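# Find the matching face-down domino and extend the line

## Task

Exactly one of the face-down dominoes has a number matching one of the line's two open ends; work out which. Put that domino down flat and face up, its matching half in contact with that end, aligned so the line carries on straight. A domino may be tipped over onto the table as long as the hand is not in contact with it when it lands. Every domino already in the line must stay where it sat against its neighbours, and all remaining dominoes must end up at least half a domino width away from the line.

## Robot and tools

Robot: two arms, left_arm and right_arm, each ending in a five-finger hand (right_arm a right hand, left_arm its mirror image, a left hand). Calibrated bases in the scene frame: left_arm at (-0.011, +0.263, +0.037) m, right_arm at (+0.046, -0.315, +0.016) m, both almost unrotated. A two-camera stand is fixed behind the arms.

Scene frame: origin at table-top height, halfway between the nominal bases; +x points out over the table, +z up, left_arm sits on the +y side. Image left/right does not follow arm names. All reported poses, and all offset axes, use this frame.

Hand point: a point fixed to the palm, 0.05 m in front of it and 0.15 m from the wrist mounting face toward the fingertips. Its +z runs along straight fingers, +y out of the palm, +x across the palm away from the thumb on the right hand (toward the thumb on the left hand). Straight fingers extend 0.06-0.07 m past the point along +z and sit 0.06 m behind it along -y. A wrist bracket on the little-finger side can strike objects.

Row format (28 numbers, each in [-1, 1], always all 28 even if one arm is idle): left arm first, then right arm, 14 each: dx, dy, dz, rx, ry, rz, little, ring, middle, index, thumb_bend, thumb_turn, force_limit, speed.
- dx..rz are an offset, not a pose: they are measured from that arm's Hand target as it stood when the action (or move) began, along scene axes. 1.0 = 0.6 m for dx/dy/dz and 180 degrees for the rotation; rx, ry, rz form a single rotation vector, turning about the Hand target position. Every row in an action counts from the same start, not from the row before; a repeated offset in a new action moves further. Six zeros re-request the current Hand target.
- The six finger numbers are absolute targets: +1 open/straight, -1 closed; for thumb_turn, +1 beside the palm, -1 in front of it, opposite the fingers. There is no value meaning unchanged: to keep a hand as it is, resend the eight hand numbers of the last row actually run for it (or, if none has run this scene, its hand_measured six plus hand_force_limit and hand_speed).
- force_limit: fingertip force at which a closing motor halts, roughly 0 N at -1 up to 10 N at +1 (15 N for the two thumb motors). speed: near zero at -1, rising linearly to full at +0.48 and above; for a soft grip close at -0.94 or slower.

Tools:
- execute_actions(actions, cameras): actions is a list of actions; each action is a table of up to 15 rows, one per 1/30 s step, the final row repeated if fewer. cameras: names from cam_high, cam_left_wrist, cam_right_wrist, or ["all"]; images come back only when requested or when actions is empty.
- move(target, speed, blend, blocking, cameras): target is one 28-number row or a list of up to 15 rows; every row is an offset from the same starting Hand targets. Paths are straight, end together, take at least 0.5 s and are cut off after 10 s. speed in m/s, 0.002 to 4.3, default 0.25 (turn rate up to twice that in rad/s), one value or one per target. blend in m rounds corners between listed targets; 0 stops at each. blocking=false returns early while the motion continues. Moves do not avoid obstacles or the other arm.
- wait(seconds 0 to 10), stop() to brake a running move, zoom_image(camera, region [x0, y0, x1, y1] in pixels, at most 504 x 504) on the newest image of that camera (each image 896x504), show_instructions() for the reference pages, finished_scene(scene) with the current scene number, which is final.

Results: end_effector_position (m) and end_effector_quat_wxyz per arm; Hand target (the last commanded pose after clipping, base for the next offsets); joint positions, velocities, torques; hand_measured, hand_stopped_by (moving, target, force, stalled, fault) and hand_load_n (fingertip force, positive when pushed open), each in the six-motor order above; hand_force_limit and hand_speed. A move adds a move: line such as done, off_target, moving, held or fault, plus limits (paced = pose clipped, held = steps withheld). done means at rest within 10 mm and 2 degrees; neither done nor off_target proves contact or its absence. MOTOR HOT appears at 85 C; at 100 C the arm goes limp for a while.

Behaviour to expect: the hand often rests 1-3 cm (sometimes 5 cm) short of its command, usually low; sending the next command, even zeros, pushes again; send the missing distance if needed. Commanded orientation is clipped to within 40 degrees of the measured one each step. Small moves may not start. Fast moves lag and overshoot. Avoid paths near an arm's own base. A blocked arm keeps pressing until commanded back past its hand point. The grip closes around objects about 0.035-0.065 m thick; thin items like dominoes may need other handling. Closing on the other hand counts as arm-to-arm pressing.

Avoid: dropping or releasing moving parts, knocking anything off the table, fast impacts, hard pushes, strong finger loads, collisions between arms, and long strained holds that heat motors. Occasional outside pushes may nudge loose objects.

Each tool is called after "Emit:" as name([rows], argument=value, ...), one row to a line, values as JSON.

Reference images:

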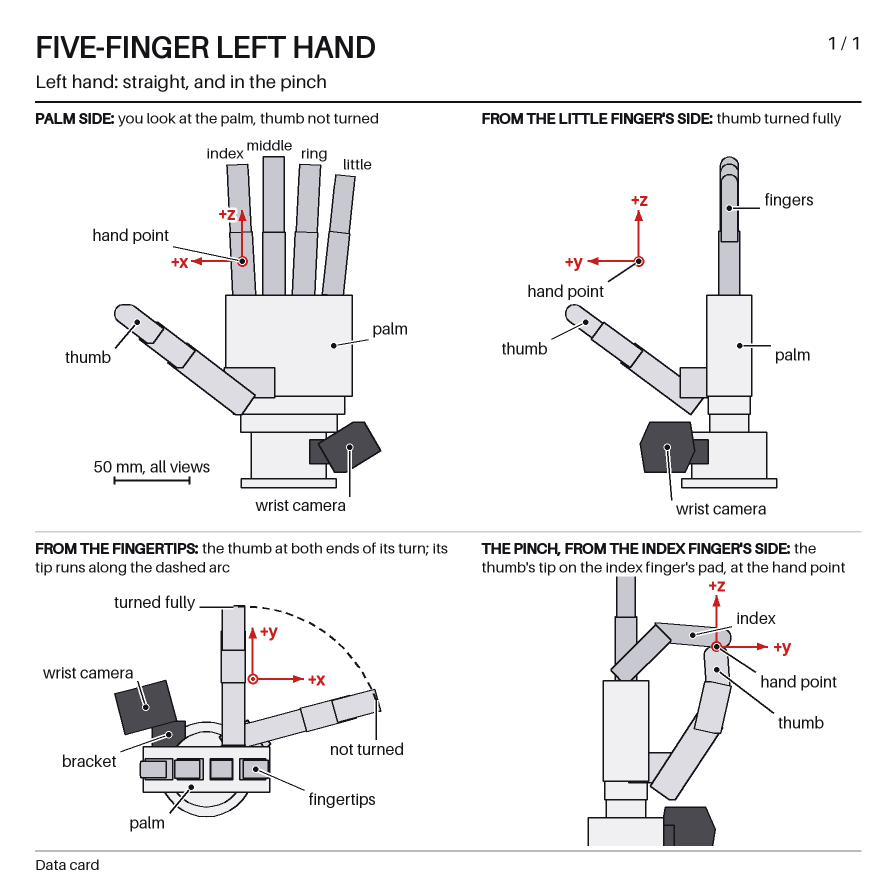

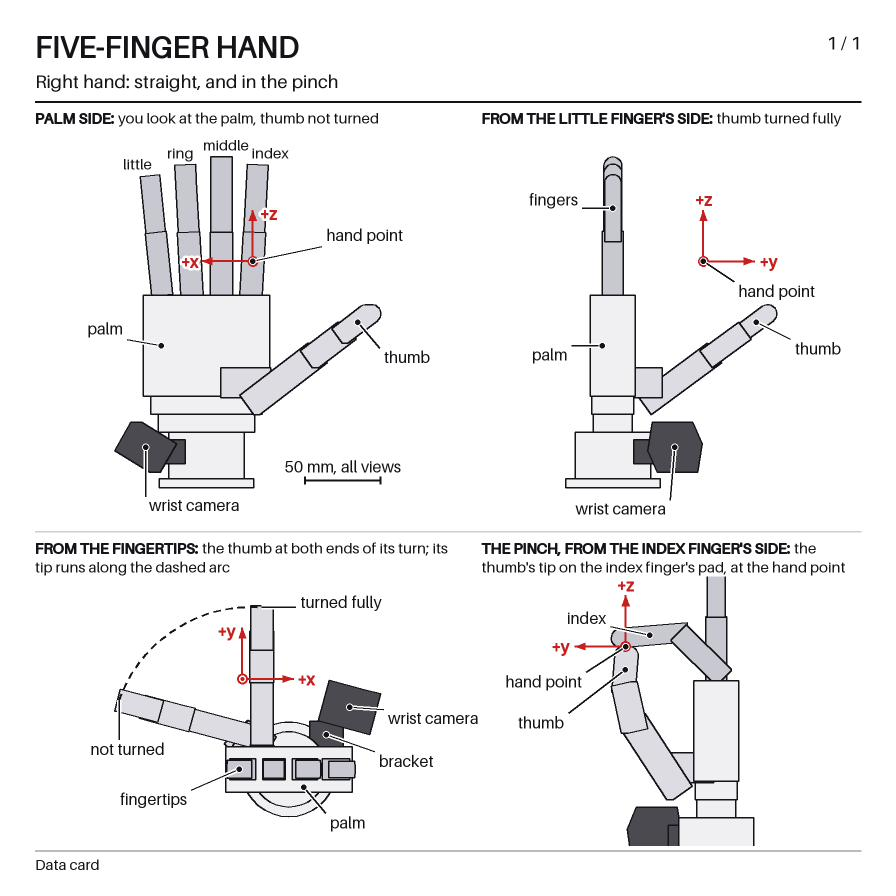

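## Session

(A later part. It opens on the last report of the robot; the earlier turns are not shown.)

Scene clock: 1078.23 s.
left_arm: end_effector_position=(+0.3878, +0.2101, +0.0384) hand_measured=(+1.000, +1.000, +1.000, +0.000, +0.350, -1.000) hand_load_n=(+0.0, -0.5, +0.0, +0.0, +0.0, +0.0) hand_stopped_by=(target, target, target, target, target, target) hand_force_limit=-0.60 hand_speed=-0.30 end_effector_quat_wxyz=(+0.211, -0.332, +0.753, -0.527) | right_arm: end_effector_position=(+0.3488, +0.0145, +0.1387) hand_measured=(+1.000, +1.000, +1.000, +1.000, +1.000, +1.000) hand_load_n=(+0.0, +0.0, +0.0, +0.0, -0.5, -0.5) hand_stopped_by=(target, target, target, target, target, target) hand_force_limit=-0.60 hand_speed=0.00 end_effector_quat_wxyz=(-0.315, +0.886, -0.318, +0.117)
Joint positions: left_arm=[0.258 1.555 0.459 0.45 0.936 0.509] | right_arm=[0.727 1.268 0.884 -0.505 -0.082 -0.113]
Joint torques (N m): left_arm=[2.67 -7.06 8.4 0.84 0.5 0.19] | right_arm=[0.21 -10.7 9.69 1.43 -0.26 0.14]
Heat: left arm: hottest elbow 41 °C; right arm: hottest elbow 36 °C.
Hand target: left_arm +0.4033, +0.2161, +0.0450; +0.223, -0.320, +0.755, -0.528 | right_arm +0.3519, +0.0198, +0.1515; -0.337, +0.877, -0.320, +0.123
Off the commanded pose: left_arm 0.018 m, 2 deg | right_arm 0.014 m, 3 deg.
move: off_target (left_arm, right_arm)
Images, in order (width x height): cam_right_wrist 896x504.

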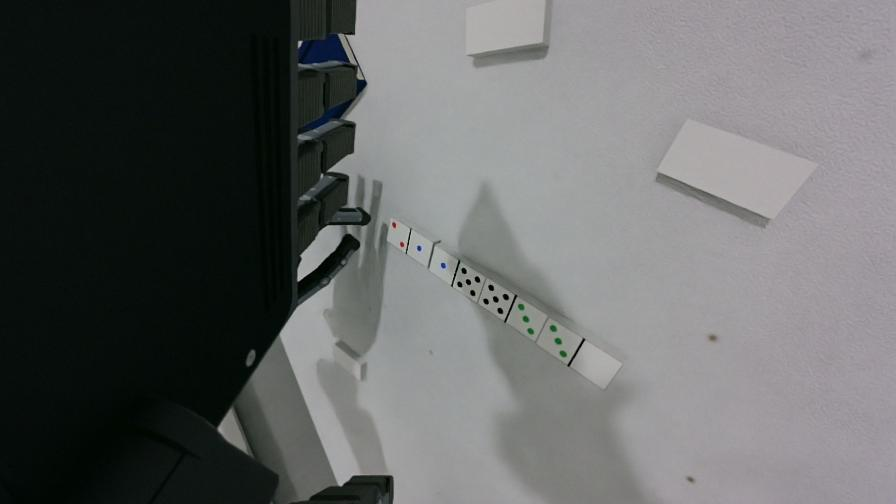

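Emit:
move([
  [0.0,0.0,-0.032,0,0,0,1,1,1,0.0,0.35,-1,-0.6,-0.3,0,0,0,0,0,0,1,1,1,1,1,1,-0.6,0],
], speed=0.08, cameras=["cam_right_wrist"])

Emit:
zoom_image(camera="cam_right_wrist", region=[340, 190, 460, 290])

Scene clock: 1102.60 s.
left_arm: end_effector_position=(+0.3855, +0.2096, +0.0192) hand_measured=(+1.000, +1.000, +1.000, +0.000, +0.350, -1.000) hand_load_n=(+0.0, +0.0, -0.5, +0.0, +0.0, +0.0) hand_stopped_by=(target, target, target, target, target, target) hand_force_limit=-0.60 hand_speed=-0.30 end_effector_quat_wxyz=(+0.200, -0.339, +0.755, -0.525) | right_arm: end_effector_position=(+0.3488, +0.0145, +0.1387) hand_measured=(+1.000, +1.000, +1.000, +1.000, +1.000, +1.000) hand_load_n=(+0.0, +0.0, +0.0, +0.0, +0.5, -0.5) hand_stopped_by=(target, target, target, target, target, target) hand_force_limit=-0.60 hand_speed=0.00 end_effector_quat_wxyz=(-0.315, +0.886, -0.318, +0.117)
Joint positions: left_arm=[0.258 1.622 0.459 0.49 0.936 0.513] | right_arm=[0.727 1.268 0.884 -0.505 -0.082 -0.113]
Joint torques (N m): left_arm=[2.73 -7.18 7.25 2.22 0.49 0.18] | right_arm=[0.26 -10.75 9.7 1.43 -0.27 0.14]
Heat: left arm: hottest elbow 40 °C; right arm: hottest elbow 36 °C.
Hand target: left_arm +0.4033, +0.2161, +0.0257; +0.223, -0.320, +0.755, -0.528 | right_arm +0.3519, +0.0198, +0.1515; -0.337, +0.877, -0.320, +0.123
Off the commanded pose: left_arm 0.020 m, 3 deg | right_arm 0.014 m, 3 deg.
move: off_target (left_arm, right_arm)
Images, in order (width x height): cam_right_wrist 896x504.

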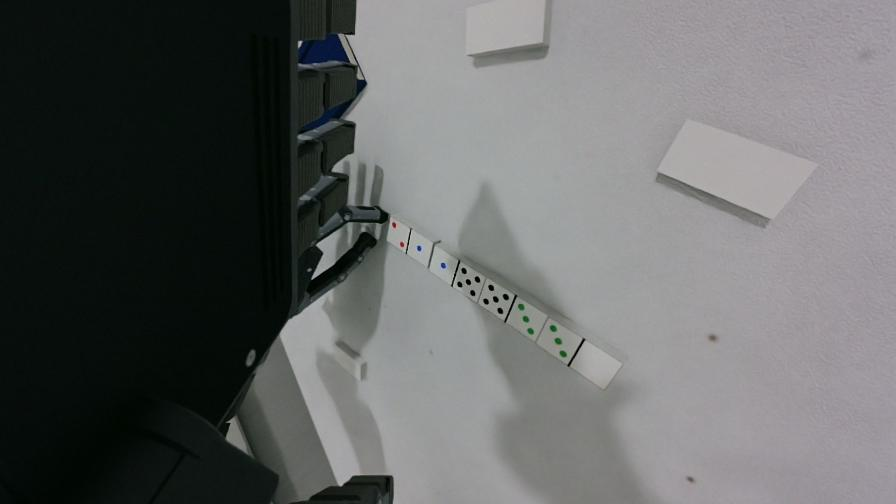

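Scaled by 4.200.

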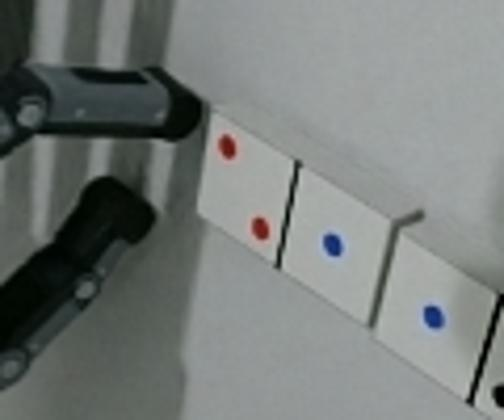

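Emit:
move([
  [-0.03,0.0187,0.003,0,0,0,1,1,1,0.0,0.35,-1,-0.6,-0.3,0,0,0,0,0,0,1,1,1,1,1,1,-0.6,0],
], speed=0.06, cameras=["cam_right_wrist"])

Emit:
zoom_image(camera="cam_right_wrist", region=[340, 190, 460, 290])

Scene clock: 1110.93 s.
left_arm: end_effector_position=(+0.3847, +0.2248, +0.0211) hand_measured=(+1.000, +1.000, +1.000, +0.000, +0.350, -1.000) hand_load_n=(-0.5, +0.0, +0.0, +0.0, +0.0, +0.0) hand_stopped_by=(target, target, target, target, target, target) hand_force_limit=-0.60 hand_speed=-0.30 end_effector_quat_wxyz=(+0.213, -0.330, +0.753, -0.528) | right_arm: end_effector_position=(+0.3488, +0.0145, +0.1387) hand_measured=(+1.000, +1.000, +1.000, +1.000, +1.000, +1.000) hand_load_n=(+0.0, +0.0, +0.0, -0.5, +0.0, +0.0) hand_stopped_by=(target, target, target, target, target, target) hand_force_limit=-0.60 hand_speed=0.00 end_effector_quat_wxyz=(-0.315, +0.886, -0.318, +0.117)
Joint positions: left_arm=[0.306 1.621 0.459 0.483 0.976 0.56] | right_arm=[0.727 1.268 0.884 -0.505 -0.082 -0.113]
Joint torques (N m): left_arm=[2.67 -9.7 4.46 0.75 0.52 0.19] | right_arm=[0.32 -10.7 9.7 1.43 -0.27 0.14]
Heat: left arm: hottest elbow 40 °C; right arm: hottest elbow 36 °C.
Hand target: left_arm +0.3853, +0.2273, +0.0276; +0.223, -0.319, +0.755, -0.528 | right_arm +0.3519, +0.0198, +0.1515; -0.337, +0.877, -0.320, +0.123
Off the commanded pose: left_arm 0.007 m, 2 deg | right_arm 0.014 m, 3 deg.
move: off_target (right_arm)
Images, in order (width x height): cam_right_wrist 896x504.

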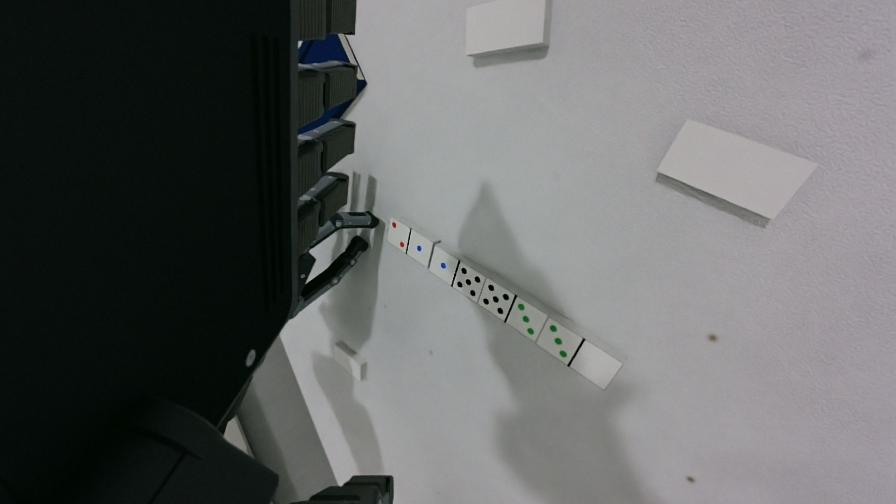

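Scaled by 4.200.

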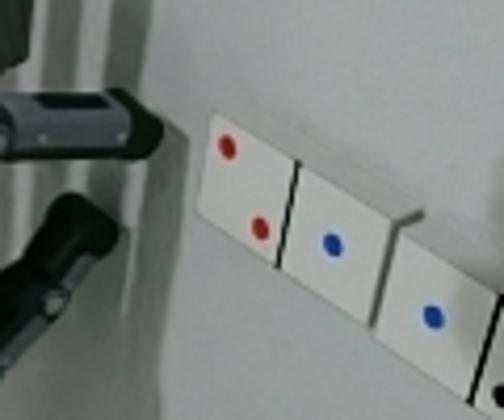

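Emit:
move([
  [-0.01,-0.018,-0.005,0,0,0,1,1,1,0.0,0.35,-1,-0.6,-0.3,0,0,0,0,0,0,1,1,1,1,1,1,-0.6,0],
], speed=0.05, cameras=["cam_right_wrist"])

Emit:
zoom_image(camera="cam_right_wrist", region=[340, 190, 460, 290])

Scene clock: 1118.00 s.
left_arm: end_effector_position=(+0.3772, +0.2200, +0.0175) hand_measured=(+1.000, +1.000, +1.000, +0.000, +0.350, -1.000) hand_load_n=(+0.0, +0.0, +0.0, +0.0, -1.0, -1.0) hand_stopped_by=(target, target, target, target, target, target) hand_force_limit=-0.60 hand_speed=-0.30 end_effector_quat_wxyz=(+0.215, -0.327, +0.757, -0.524) | right_arm: end_effector_position=(+0.3488, +0.0145, +0.1387) hand_measured=(+1.000, +1.000, +1.000, +1.000, +1.000, +1.000) hand_load_n=(+0.5, +0.0, +0.0, +0.0, +0.0, +0.0) hand_stopped_by=(target, target, target, target, target, target) hand_force_limit=-0.60 hand_speed=0.00 end_effector_quat_wxyz=(-0.315, +0.886, -0.318, +0.117)
Joint positions: left_arm=[0.295 1.614 0.435 0.501 0.962 0.566] | right_arm=[0.727 1.268 0.884 -0.505 -0.082 -0.113]
Joint torques (N m): left_arm=[1.61 -9.23 4.04 2.02 0.25 -0.11] | right_arm=[0.26 -10.7 9.7 1.43 -0.26 0.14]
Heat: left arm: hottest elbow 39 °C; right arm: hottest elbow 36 °C.
Hand target: left_arm +0.3793, +0.2165, +0.0246; +0.223, -0.319, +0.755, -0.528 | right_arm +0.3519, +0.0198, +0.1515; -0.337, +0.877, -0.320, +0.123
Off the commanded pose: left_arm 0.008 m, 1 deg | right_arm 0.014 m, 3 deg.
move: off_target (right_arm)
Images, in order (width x height): cam_right_wrist 896x504.

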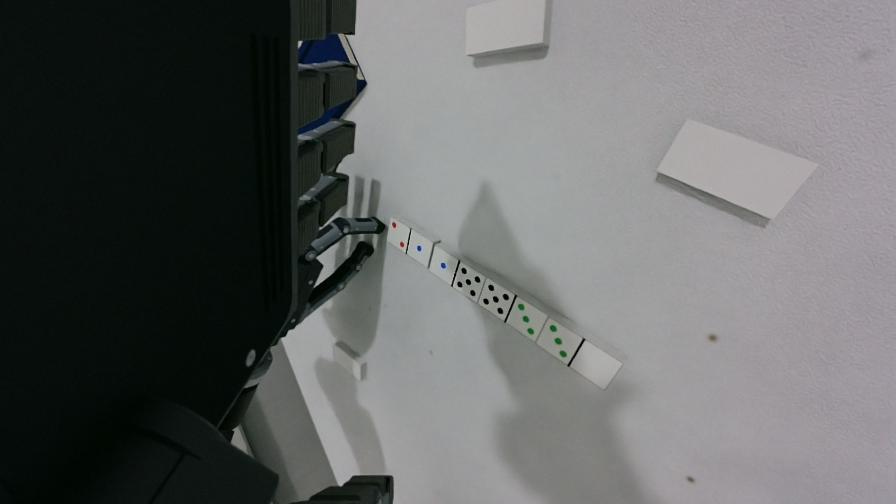

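Scaled by 4.200.

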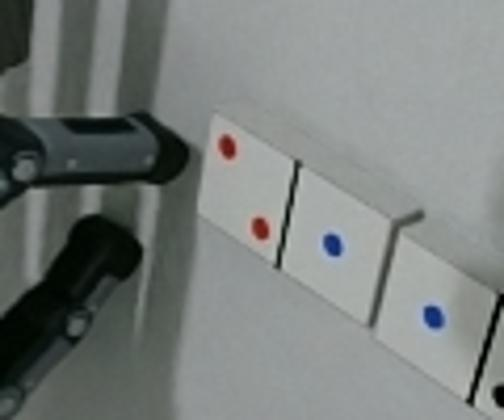

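Emit:
move([
  [-0.006,-0.0085,0.002,0,0,0,1,1,1,0.0,0.35,-1,-0.6,-0.3,0,0,0,0,0,0,1,1,1,1,1,1,-0.6,0],
], speed=0.04, cameras=["cam_right_wrist"])

Emit:
zoom_image(camera="cam_right_wrist", region=[340, 190, 460, 290])

Scene clock: 1125.90 s.
left_arm: end_effector_position=(+0.3732, +0.2146, +0.0175) hand_measured=(+1.000, +1.000, +1.000, +0.000, +0.350, -1.000) hand_load_n=(+0.0, +0.0, +0.0, +0.0, -1.0, -0.5) hand_stopped_by=(target, target, target, target, target, target) hand_force_limit=-0.60 hand_speed=-0.30 end_effector_quat_wxyz=(+0.215, -0.325, +0.758, -0.523) | right_arm: end_effector_position=(+0.3488, +0.0145, +0.1387) hand_measured=(+1.000, +1.000, +1.000, +1.000, +1.000, +1.000) hand_load_n=(+0.0, +0.0, +0.0, +0.0, +0.0, +0.0) hand_stopped_by=(target, target, target, target, target, target) hand_force_limit=-0.60 hand_speed=0.00 end_effector_quat_wxyz=(-0.315, +0.886, -0.318, +0.117)
Joint positions: left_arm=[0.281 1.605 0.42 0.513 0.951 0.56] | right_arm=[0.727 1.268 0.884 -0.505 -0.082 -0.113]
Joint torques (N m): left_arm=[1.67 -9.17 4.08 2.09 0.26 -0.2] | right_arm=[0.21 -10.7 9.69 1.44 -0.27 0.14]
Heat: left arm: hottest elbow 39 °C; right arm: hottest elbow 36 °C.
Hand target: left_arm +0.3758, +0.2114, +0.0258; +0.223, -0.319, +0.755, -0.528 | right_arm +0.3519, +0.0198, +0.1515; -0.337, +0.877, -0.320, +0.123
Off the commanded pose: left_arm 0.009 m, 1 deg | right_arm 0.014 m, 3 deg.
move: off_target (right_arm)
Images, in order (width x height): cam_right_wrist 896x504.

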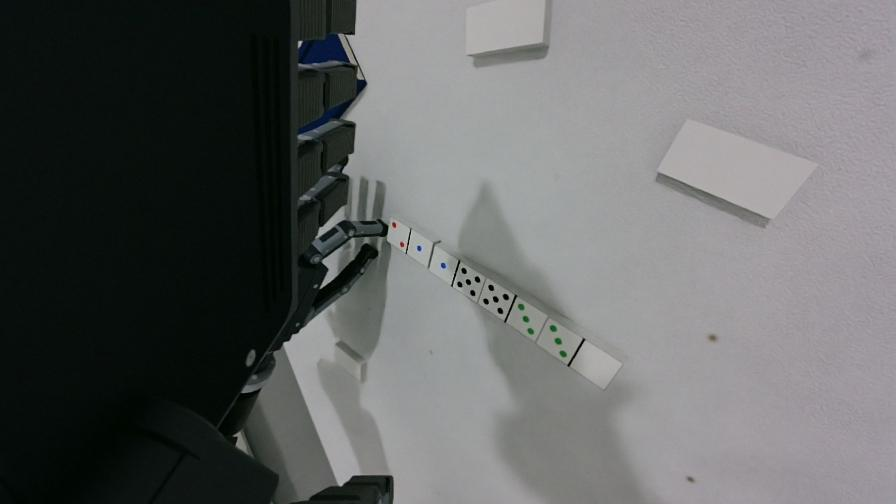

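Scaled by 4.200.

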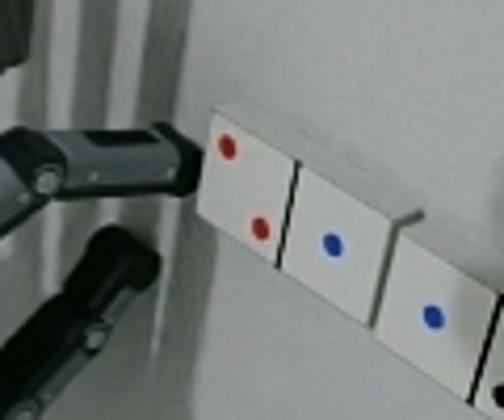

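Emit:
move([
  [-0.004,-0.0055,0.001,0,0,0,1,1,1,0.0,0.35,-1,-0.6,-0.3,0,0,0,0,0,0,1,1,1,1,1,1,-0.6,0],
], speed=0.04, cameras=["cam_right_wrist"])

Emit:
zoom_image(camera="cam_right_wrist", region=[370, 205, 460, 295])

Scene clock: 1133.27 s.
left_arm: end_effector_position=(+0.3703, +0.2113, +0.0175) hand_measured=(+1.000, +1.000, +1.000, +0.000, +0.350, -1.000) hand_load_n=(+0.0, -0.5, -0.5, +0.0, -0.5, -0.5) hand_stopped_by=(target, target, target, target, target, target) hand_force_limit=-0.60 hand_speed=-0.30 end_effector_quat_wxyz=(+0.215, -0.326, +0.758, -0.522) | right_arm: end_effector_position=(+0.3488, +0.0145, +0.1387) hand_measured=(+1.000, +1.000, +1.000, +1.000, +1.000, +1.000) hand_load_n=(+0.0, +0.0, +0.0, +0.0, +0.0, -0.5) hand_stopped_by=(target, target, target, target, target, target) hand_force_limit=-0.60 hand_speed=0.00 end_effector_quat_wxyz=(-0.315, +0.886, -0.318, +0.117)
Joint positions: left_arm=[0.272 1.598 0.41 0.523 0.944 0.551] | right_arm=[0.727 1.268 0.884 -0.505 -0.082 -0.113]
Joint torques (N m): left_arm=[1.49 -9 4.08 2.11 0.27 -0.19] | right_arm=[0.26 -10.7 9.69 1.43 -0.27 0.14]
Heat: left arm: hottest elbow 38 °C; right arm: hottest elbow 36 °C.
Hand target: left_arm +0.3732, +0.2080, +0.0263; +0.223, -0.319, +0.755, -0.528 | right_arm +0.3519, +0.0198, +0.1515; -0.337, +0.877, -0.320, +0.123
Off the commanded pose: left_arm 0.010 m, 1 deg | right_arm 0.014 m, 3 deg.
move: off_target (right_arm)
Images, in order (width x height): cam_right_wrist 896x504.

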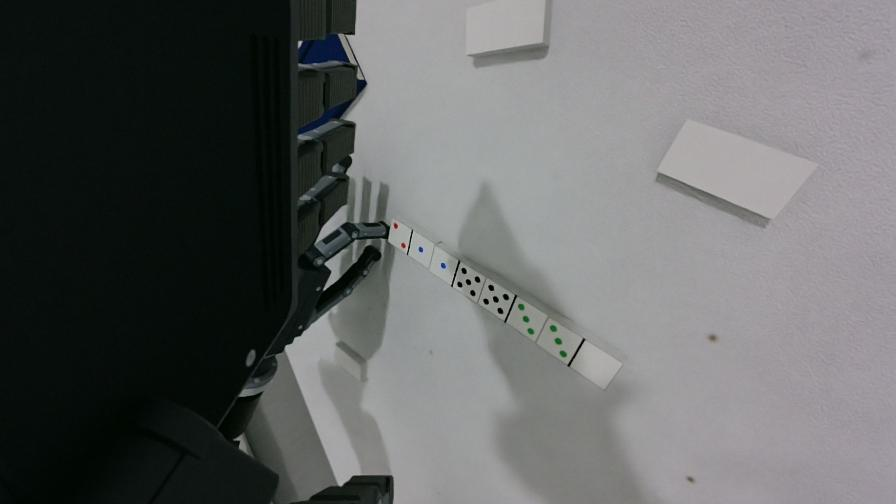

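Scaled by 5.600.

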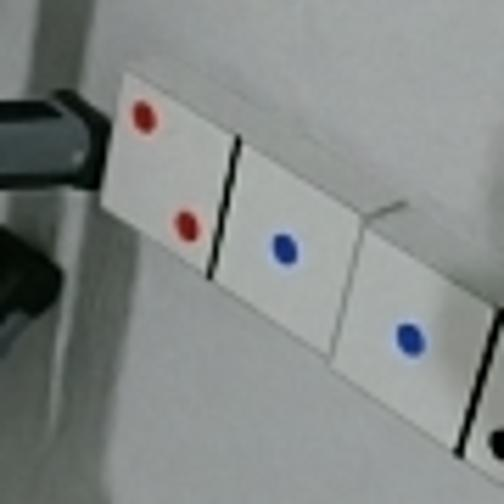

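Emit:
move([
  [-0.0025,-0.0035,0.0005,0,0,0,1,1,1,0.0,0.35,-1,-0.6,-0.3,0,0,0,0,0,0,1,1,1,1,1,1,-0.6,0],
], speed=0.04, cameras=["cam_right_wrist"])

Emit:
zoom_image(camera="cam_right_wrist", region=[385, 215, 445, 275])

Emit:
zoom_image(camera="cam_right_wrist", region=[425, 235, 485, 295])

Emit:
zoom_image(camera="cam_right_wrist", region=[465, 260, 525, 320])

Scene clock: 1140.50 s.
left_arm: end_effector_position=(+0.3685, +0.2092, +0.0174) hand_measured=(+1.000, +1.000, +1.000, +0.000, +0.350, -1.000) hand_load_n=(+0.0, -0.5, +0.0, +0.0, -0.5, -0.5) hand_stopped_by=(target, target, target, target, target, target) hand_force_limit=-0.60 hand_speed=-0.30 end_effector_quat_wxyz=(+0.214, -0.326, +0.759, -0.522) | right_arm: end_effector_position=(+0.3488, +0.0145, +0.1387) hand_measured=(+1.000, +1.000, +1.000, +1.000, +1.000, +1.000) hand_load_n=(+0.0, +0.0, +0.0, +0.0, +0.0, +0.0) hand_stopped_by=(target, target, target, target, target, target) hand_force_limit=-0.60 hand_speed=0.00 end_effector_quat_wxyz=(-0.315, +0.886, -0.318, +0.117)
Joint positions: left_arm=[0.267 1.595 0.403 0.527 0.939 0.546] | right_arm=[0.727 1.268 0.884 -0.505 -0.082 -0.113]
Joint torques (N m): left_arm=[1.55 -9 4.14 2.11 0.26 -0.18] | right_arm=[0.26 -10.64 9.69 1.4 -0.26 0.14]
Heat: left arm: hottest elbow 38 °C; right arm: hottest elbow 36 °C.
Hand target: left_arm +0.3719, +0.2060, +0.0266; +0.223, -0.319, +0.755, -0.528 | right_arm +0.3519, +0.0198, +0.1515; -0.337, +0.877, -0.320, +0.123
Off the commanded pose: left_arm 0.010 m, 2 deg | right_arm 0.014 m, 3 deg.
move: off_target (right_arm)
Images, in order (width x height): cam_right_wrist 896x504.

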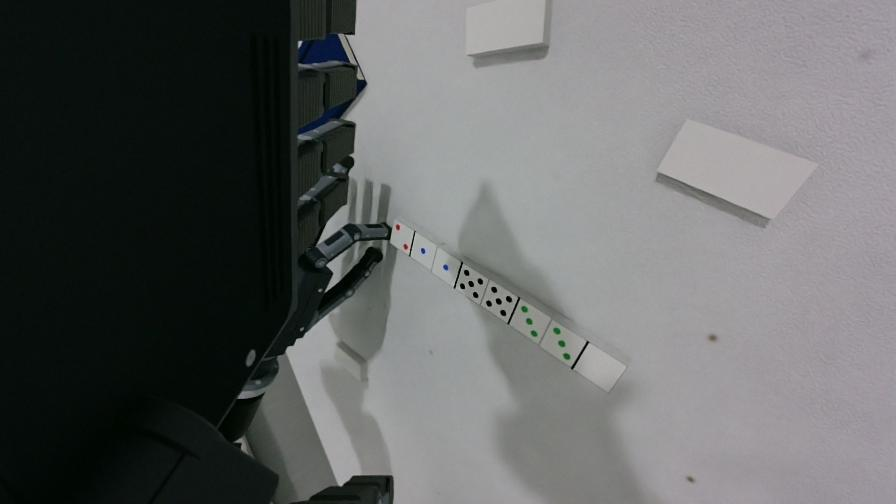

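Scaled by 8.400.

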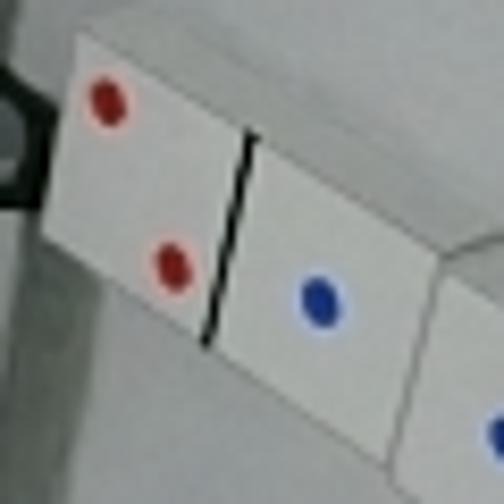

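Scaled by 8.400.

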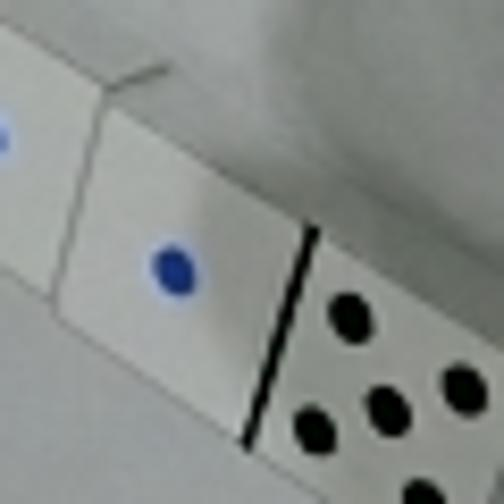

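Scaled by 8.400.

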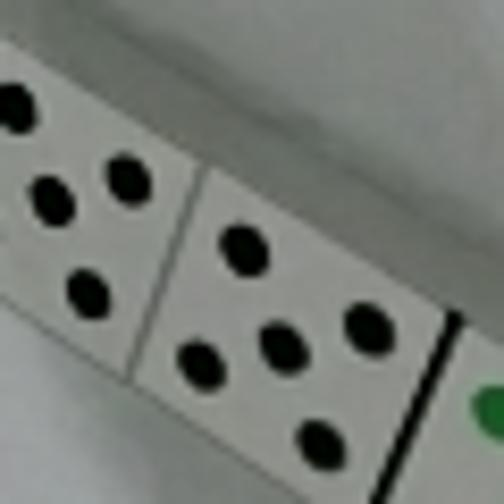

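Emit:
move([
  [0.003,0.004,0.003,0,0,0,1,1,1,0.0,0.35,-1,-0.6,-0.3,0,0,0,0,0,0,1,1,1,1,1,1,-0.6,0],
  [0.003,0.004,0.06,0,0,0,1,1,1,0.0,0.35,-1,-0.6,-0.3,0,0,0,0,0,0,1,1,1,1,1,1,-0.6,0],
  [-0.0232,-0.0892,0.05,0,0,0,1,1,0.038,0.024,0.5,1,-0.6,-0.1,0,0,0,0,0,0,1,1,1,1,1,1,-0.6,0],
], speed=[0.04,0.08,0.12], cameras=["cam_right_wrist","cam_left_wrist"])

Emit:
zoom_image(camera="cam_right_wrist", region=[370, 205, 460, 295])

Scene clock: 1166.83 s.
left_arm: end_effector_position=(+0.3534, +0.1548, +0.0468) hand_measured=(+1.000, +1.000, +0.038, +0.024, +0.500, +1.000) hand_load_n=(+0.0, +0.0, +0.0, +0.0, +0.0, -0.5) hand_stopped_by=(target, target, target, target, target, target) hand_force_limit=-0.60 hand_speed=-0.10 end_effector_quat_wxyz=(+0.212, -0.327, +0.761, -0.519) | right_arm: end_effector_position=(+0.3488, +0.0145, +0.1387) hand_measured=(+1.000, +1.000, +1.000, +1.000, +1.000, +1.000) hand_load_n=(+0.0, +0.0, +0.0, +0.0, +0.0, +0.0) hand_stopped_by=(target, target, target, target, target, target) hand_force_limit=-0.60 hand_speed=0.00 end_effector_quat_wxyz=(-0.315, +0.886, -0.318, +0.117)
Joint positions: left_arm=[0.088 1.428 0.339 0.533 0.792 0.398] | right_arm=[0.727 1.268 0.884 -0.505 -0.082 -0.113]
Joint torques (N m): left_arm=[1.79 -7.41 5.27 2.33 0.17 -0.17] | right_arm=[0.26 -10.64 9.68 1.42 -0.27 0.14]
Heat: left arm: hottest elbow 37 °C; right arm: hottest elbow 36 °C.
Hand target: left_arm +0.3579, +0.1525, +0.0567; +0.223, -0.319, +0.755, -0.528 | right_arm +0.3519, +0.0198, +0.1515; -0.337, +0.877, -0.320, +0.123
Off the commanded pose: left_arm 0.011 m, 2 deg | right_arm 0.014 m, 3 deg.
move: off_target (left_arm, right_arm); target 3's new numbers were sent with left_arm's hand 0.011 m and 2 deg from that target
Images, in order (width x height): cam_left_wrist 896x504, cam_right_wrist 896x504.

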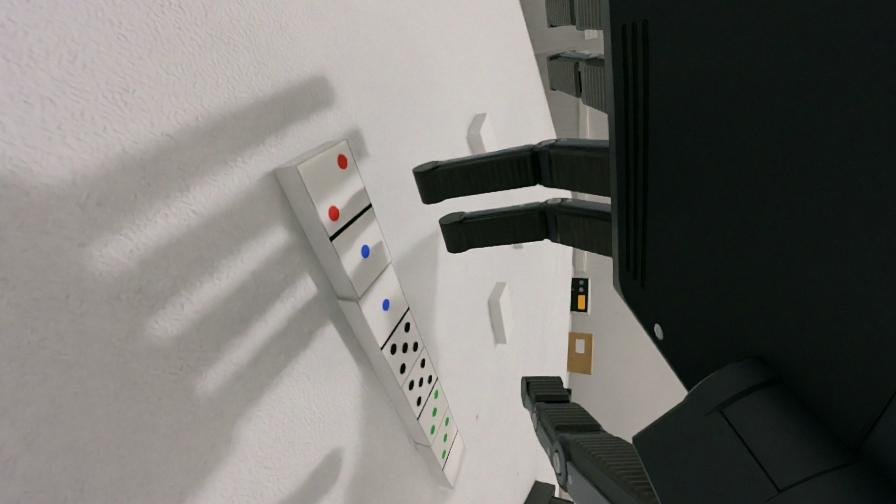

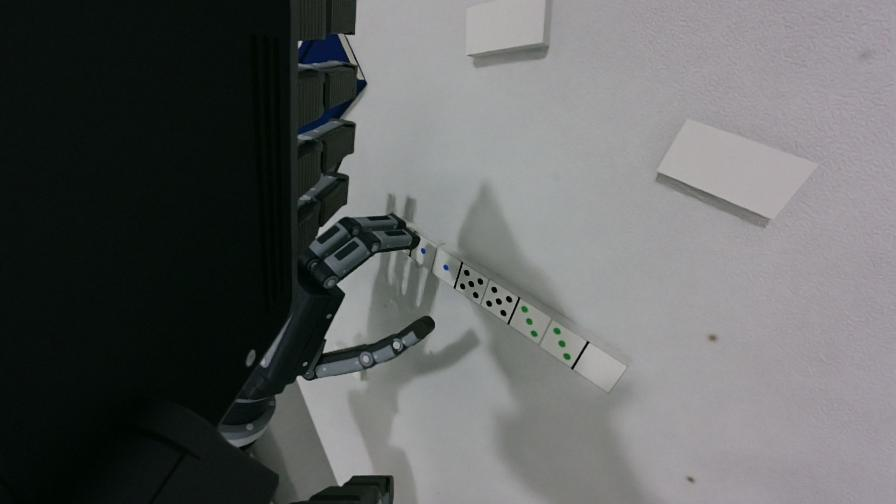

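Scaled by 5.600.

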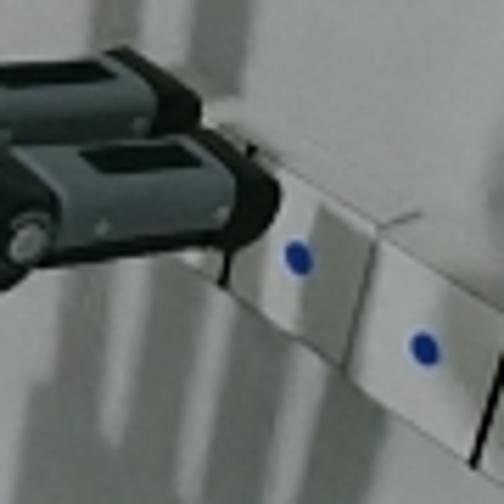

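Emit:
zoom_image(camera="cam_left_wrist", region=[270, 130, 400, 260])

Emit:
zoom_image(camera="cam_left_wrist", region=[320, 240, 450, 370])

Emit:
zoom_image(camera="cam_left_wrist", region=[360, 340, 490, 490])

Scaled by 3.877.

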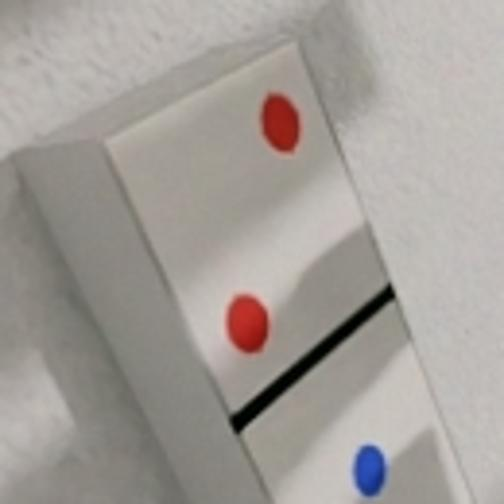

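Scaled by 3.877.

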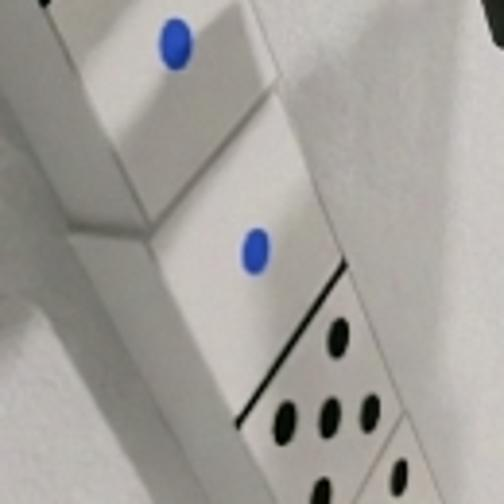

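Scaled by 3.360.

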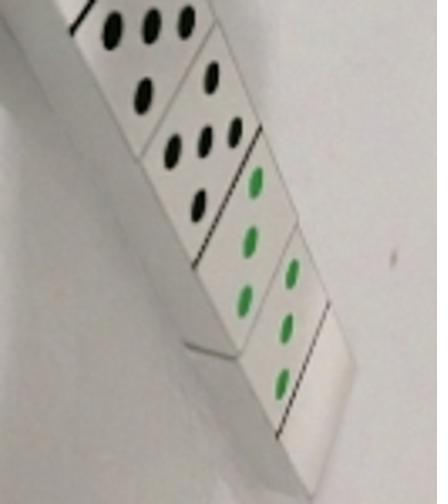

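Emit:
zoom_image(camera="cam_left_wrist", region=[340, 280, 380, 320])

Emit:
zoom_image(camera="cam_left_wrist", region=[370, 240, 410, 280])

Emit:
zoom_image(camera="cam_right_wrist", region=[420, 230, 460, 270])

Emit:
zoom_image(camera="cam_right_wrist", region=[415, 255, 455, 295])

Scaled by 12.600.

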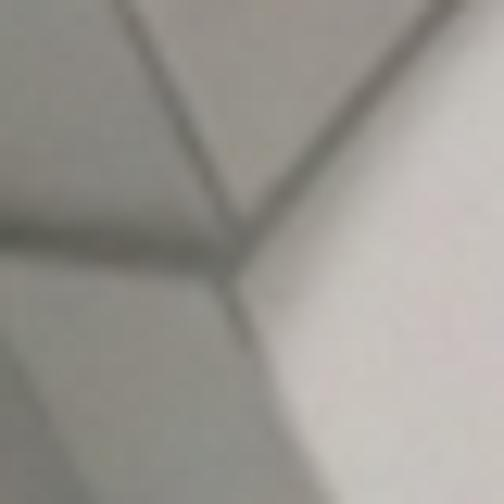

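Scaled by 12.600.

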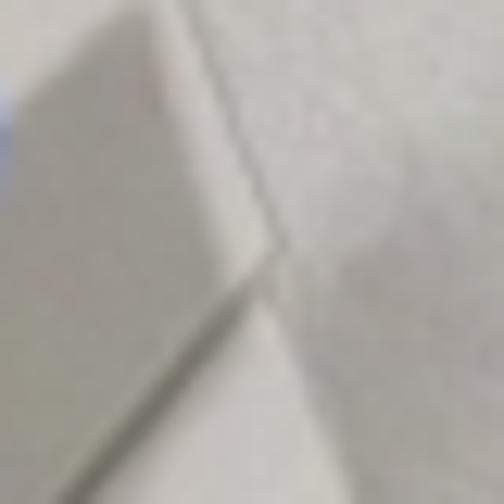

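Scaled by 12.600.

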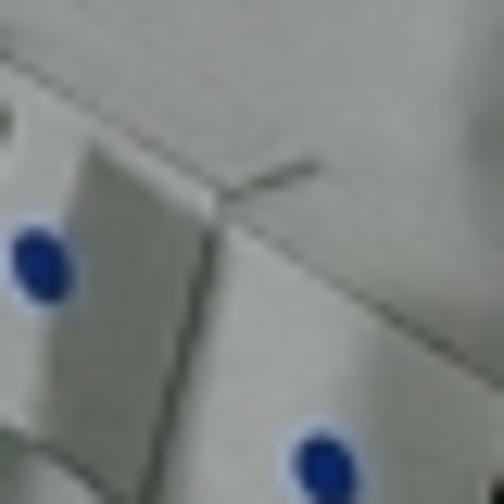

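Scaled by 12.600.

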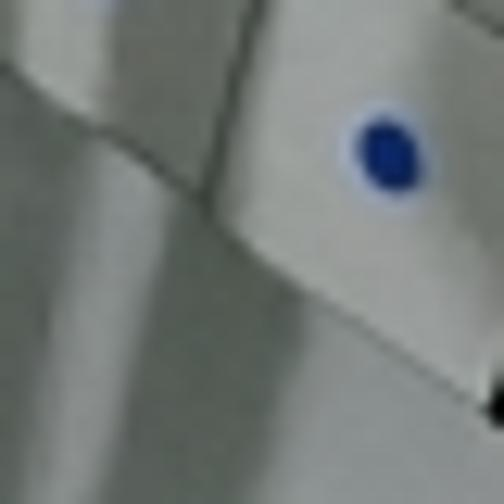

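Emit:
move([
  [0.006,-0.004,-0.02,0,0,0,1,1,0.038,0.024,0.5,1,-0.6,-0.1,0,0,0,0,0,0,1,1,1,1,1,1,-0.6,0],
], speed=0.08, cameras=["cam_left_wrist"])

Scene clock: 1197.63 s.
left_arm: end_effector_position=(+0.3598, +0.1535, +0.0433) hand_measured=(+1.000, +1.000, +0.038, +0.024, +0.500, +1.000) hand_load_n=(-0.5, +0.0, +0.0, +0.0, +0.0, -0.5) hand_stopped_by=(target, target, target, target, target, target) hand_force_limit=-0.60 hand_speed=-0.10 end_effector_quat_wxyz=(+0.222, -0.320, +0.759, -0.522) | right_arm: end_effector_position=(+0.3488, +0.0145, +0.1387) hand_measured=(+1.000, +1.000, +1.000, +1.000, +1.000, +1.000) hand_load_n=(+0.0, +0.0, +0.0, +0.0, +0.0, -0.5) hand_stopped_by=(target, target, target, target, target, target) hand_force_limit=-0.60 hand_speed=0.00 end_effector_quat_wxyz=(-0.315, +0.886, -0.318, +0.117)
Joint positions: left_arm=[0.08 1.465 0.339 0.601 0.783 0.391] | right_arm=[0.727 1.268 0.884 -0.505 -0.082 -0.113]
Joint torques (N m): left_arm=[1.67 -5.54 5.15 2.47 0.15 -0.17] | right_arm=[0.26 -10.7 9.69 1.42 -0.27 0.14]
Heat: left arm: hottest elbow 36 °C; right arm: hottest elbow 36 °C.
Hand target: left_arm +0.3614, +0.1500, +0.0446; +0.223, -0.319, +0.755, -0.528 | right_arm +0.3519, +0.0198, +0.1515; -0.337, +0.877, -0.320, +0.123
Off the commanded pose: left_arm 0.004 m, 1 deg | right_arm 0.014 m, 3 deg.
move: off_target (right_arm)
Images, in order (width x height): cam_left_wrist 896x504.

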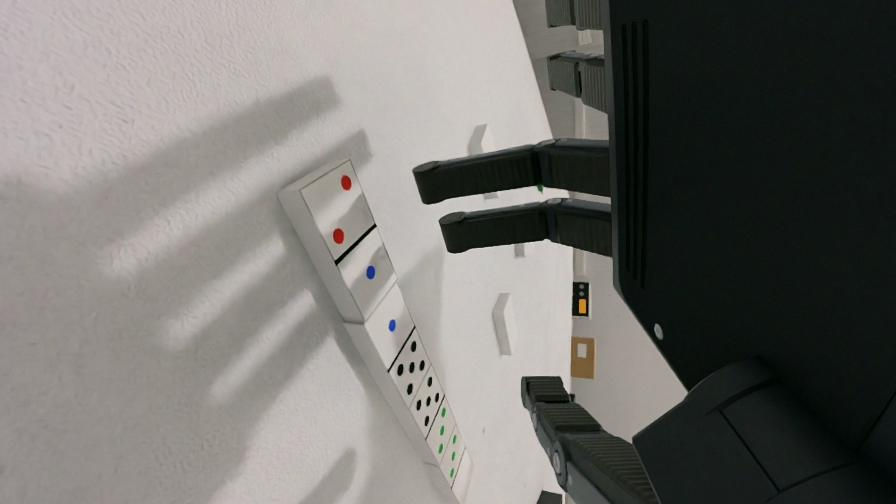

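Emit:
move([
  [0.0,0.0,-0.039,0,0,0,1,1,0.038,0.024,0.5,1,-0.6,-0.1,0,0,0,0,0,0,1,1,1,1,1,1,-0.6,0],
], speed=0.08, cameras=["cam_left_wrist","cam_right_wrist"])

Emit:
zoom_image(camera="cam_right_wrist", region=[370, 205, 460, 295])

Scene clock: 1202.60 s.
left_arm: end_effector_position=(+0.3611, +0.1536, +0.0207) hand_measured=(+1.000, +1.000, +0.038, +0.024, +0.500, +1.000) hand_load_n=(+0.0, +0.0, +0.0, +0.0, +0.0, -0.5) hand_stopped_by=(target, target, target, target, target, target) hand_force_limit=-0.60 hand_speed=-0.10 end_effector_quat_wxyz=(+0.223, -0.320, +0.758, -0.522) | right_arm: end_effector_position=(+0.3488, +0.0145, +0.1387) hand_measured=(+1.000, +1.000, +1.000, +1.000, +1.000, +1.000) hand_load_n=(+0.0, +0.0, +0.0, +0.0, +0.0, +0.0) hand_stopped_by=(target, target, target, target, target, target) hand_force_limit=-0.60 hand_speed=0.00 end_effector_quat_wxyz=(-0.315, +0.886, -0.318, +0.117)
Joint positions: left_arm=[0.08 1.58 0.332 0.725 0.783 0.391] | right_arm=[0.727 1.268 0.884 -0.505 -0.082 -0.113]
Joint torques (N m): left_arm=[1.67 -6.07 4.1 2.41 0.16 -0.17] | right_arm=[0.32 -10.7 9.69 1.42 -0.26 0.14]
Heat: left arm: hottest elbow 36 °C; right arm: hottest elbow 36 °C.
Hand target: left_arm +0.3616, +0.1500, +0.0214; +0.223, -0.319, +0.755, -0.528 | right_arm +0.3519, +0.0198, +0.1515; -0.337, +0.877, -0.320, +0.123
Off the commanded pose: left_arm 0.004 m, 1 deg | right_arm 0.014 m, 3 deg.
move: off_target (right_arm)
Images, in order (width x height): cam_left_wrist 896x504, cam_right_wrist 896x504.

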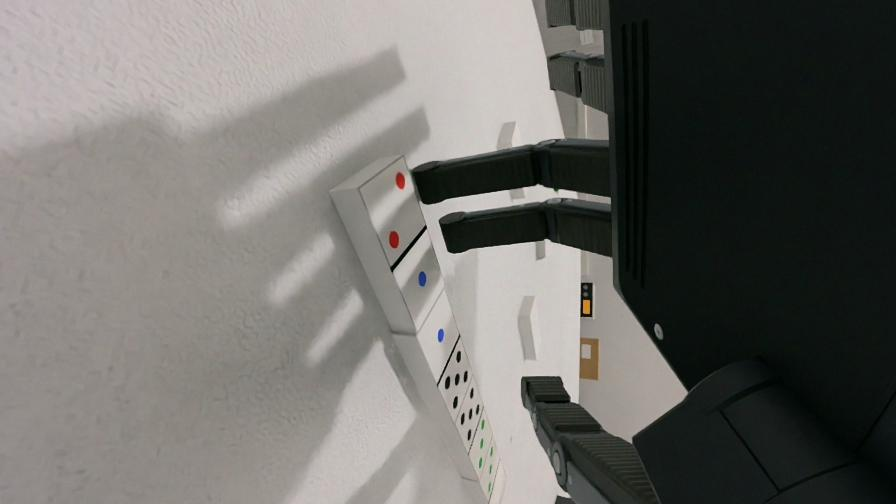

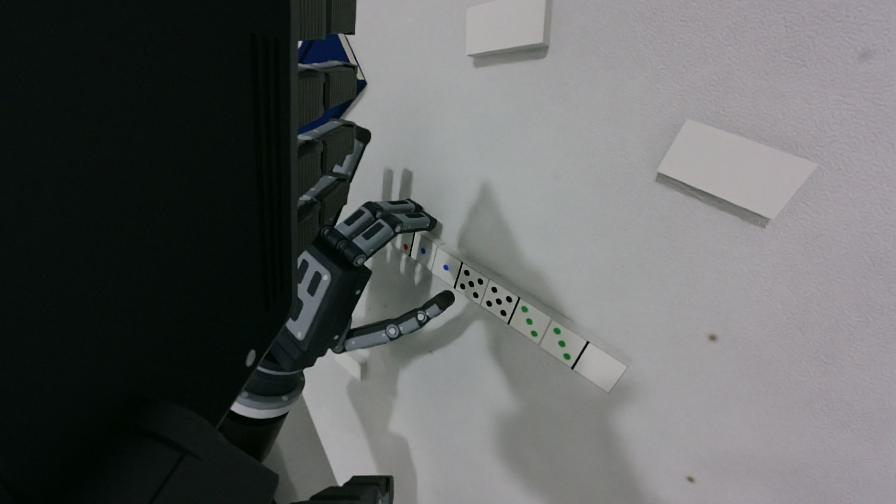

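Scaled by 5.600.

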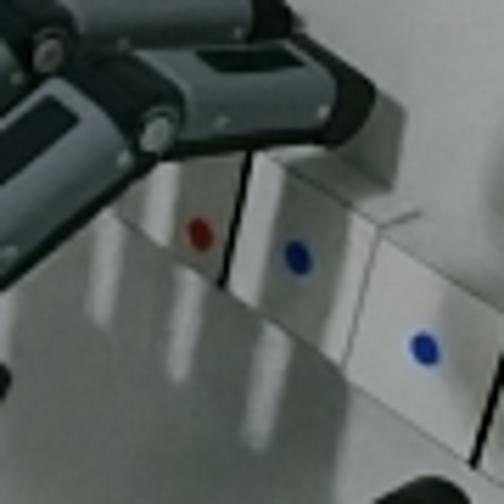

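Emit:
move(target=[-0.0107,0.0117,0,0,0,0,1,1,0.038,0.024,0.5,1,-0.6,-0.1,0,0,0,0,0,0,1,1,1,1,1,1,-0.6,0], speed=0.05, cameras=["all"])

Scene clock: 1224.20 s.
left_arm: end_effector_position=(+0.3544, +0.1549, +0.0190) hand_measured=(+1.000, +1.000, +0.038, +0.024, +0.500, +1.000) hand_load_n=(+0.0, +0.0, +0.5, +0.0, +0.0, +0.0) hand_stopped_by=(target, target, target, target, target, target) hand_force_limit=-0.60 hand_speed=-0.10 end_effector_quat_wxyz=(+0.217, -0.322, +0.757, -0.525) | right_arm: end_effector_position=(+0.3488, +0.0145, +0.1387) hand_measured=(+1.000, +1.000, +1.000, +1.000, +1.000, +1.000) hand_load_n=(+0.0, +0.0, +0.0, +0.0, +0.0, +0.0) hand_stopped_by=(target, target, target, target, target, target) hand_force_limit=-0.60 hand_speed=0.00 end_effector_quat_wxyz=(-0.315, +0.886, -0.318, +0.117)
Joint positions: left_arm=[0.093 1.58 0.321 0.725 0.801 0.391] | right_arm=[0.727 1.268 0.884 -0.505 -0.082 -0.113]
Joint torques (N m): left_arm=[2.78 -7.18 3.7 1.91 0.34 0.02] | right_arm=[0.32 -10.7 9.72 1.43 -0.26 0.14]
Heat: left arm: hottest elbow 35 °C; right arm: hottest elbow 36 °C.
Hand target: left_arm +0.3551, +0.1571, +0.0213; +0.223, -0.319, +0.755, -0.528 | right_arm +0.3519, +0.0198, +0.1515; -0.337, +0.877, -0.320, +0.123
Off the commanded pose: left_arm 0.003 m, 1 deg | right_arm 0.014 m, 3 deg.
move: off_target (right_arm)

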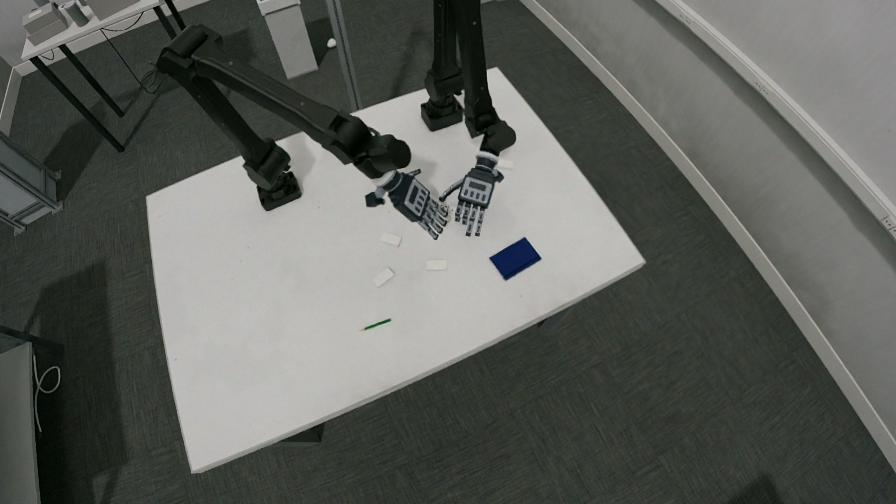

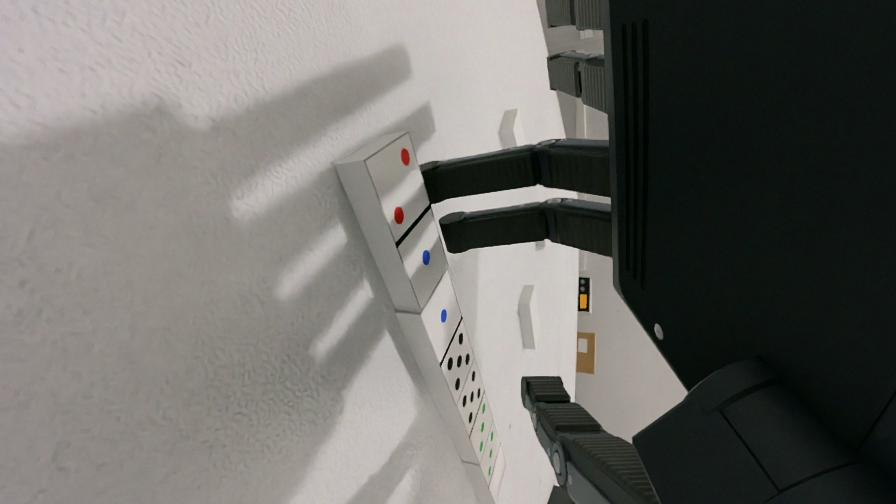

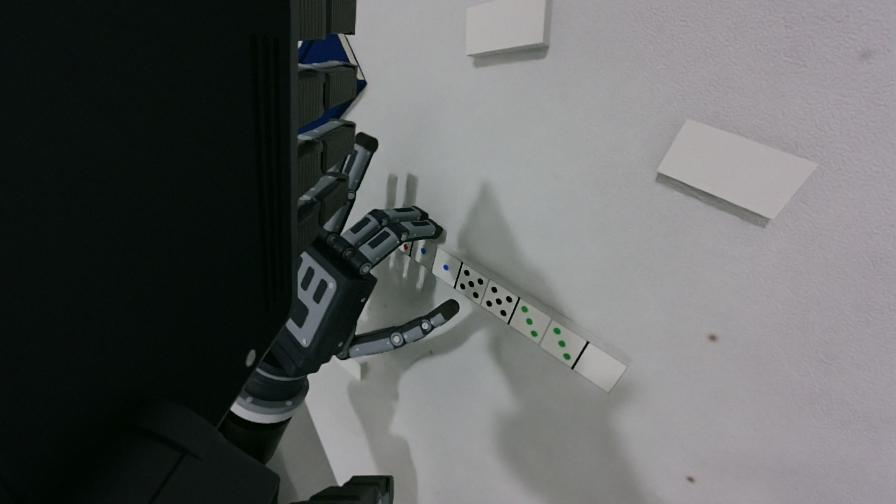

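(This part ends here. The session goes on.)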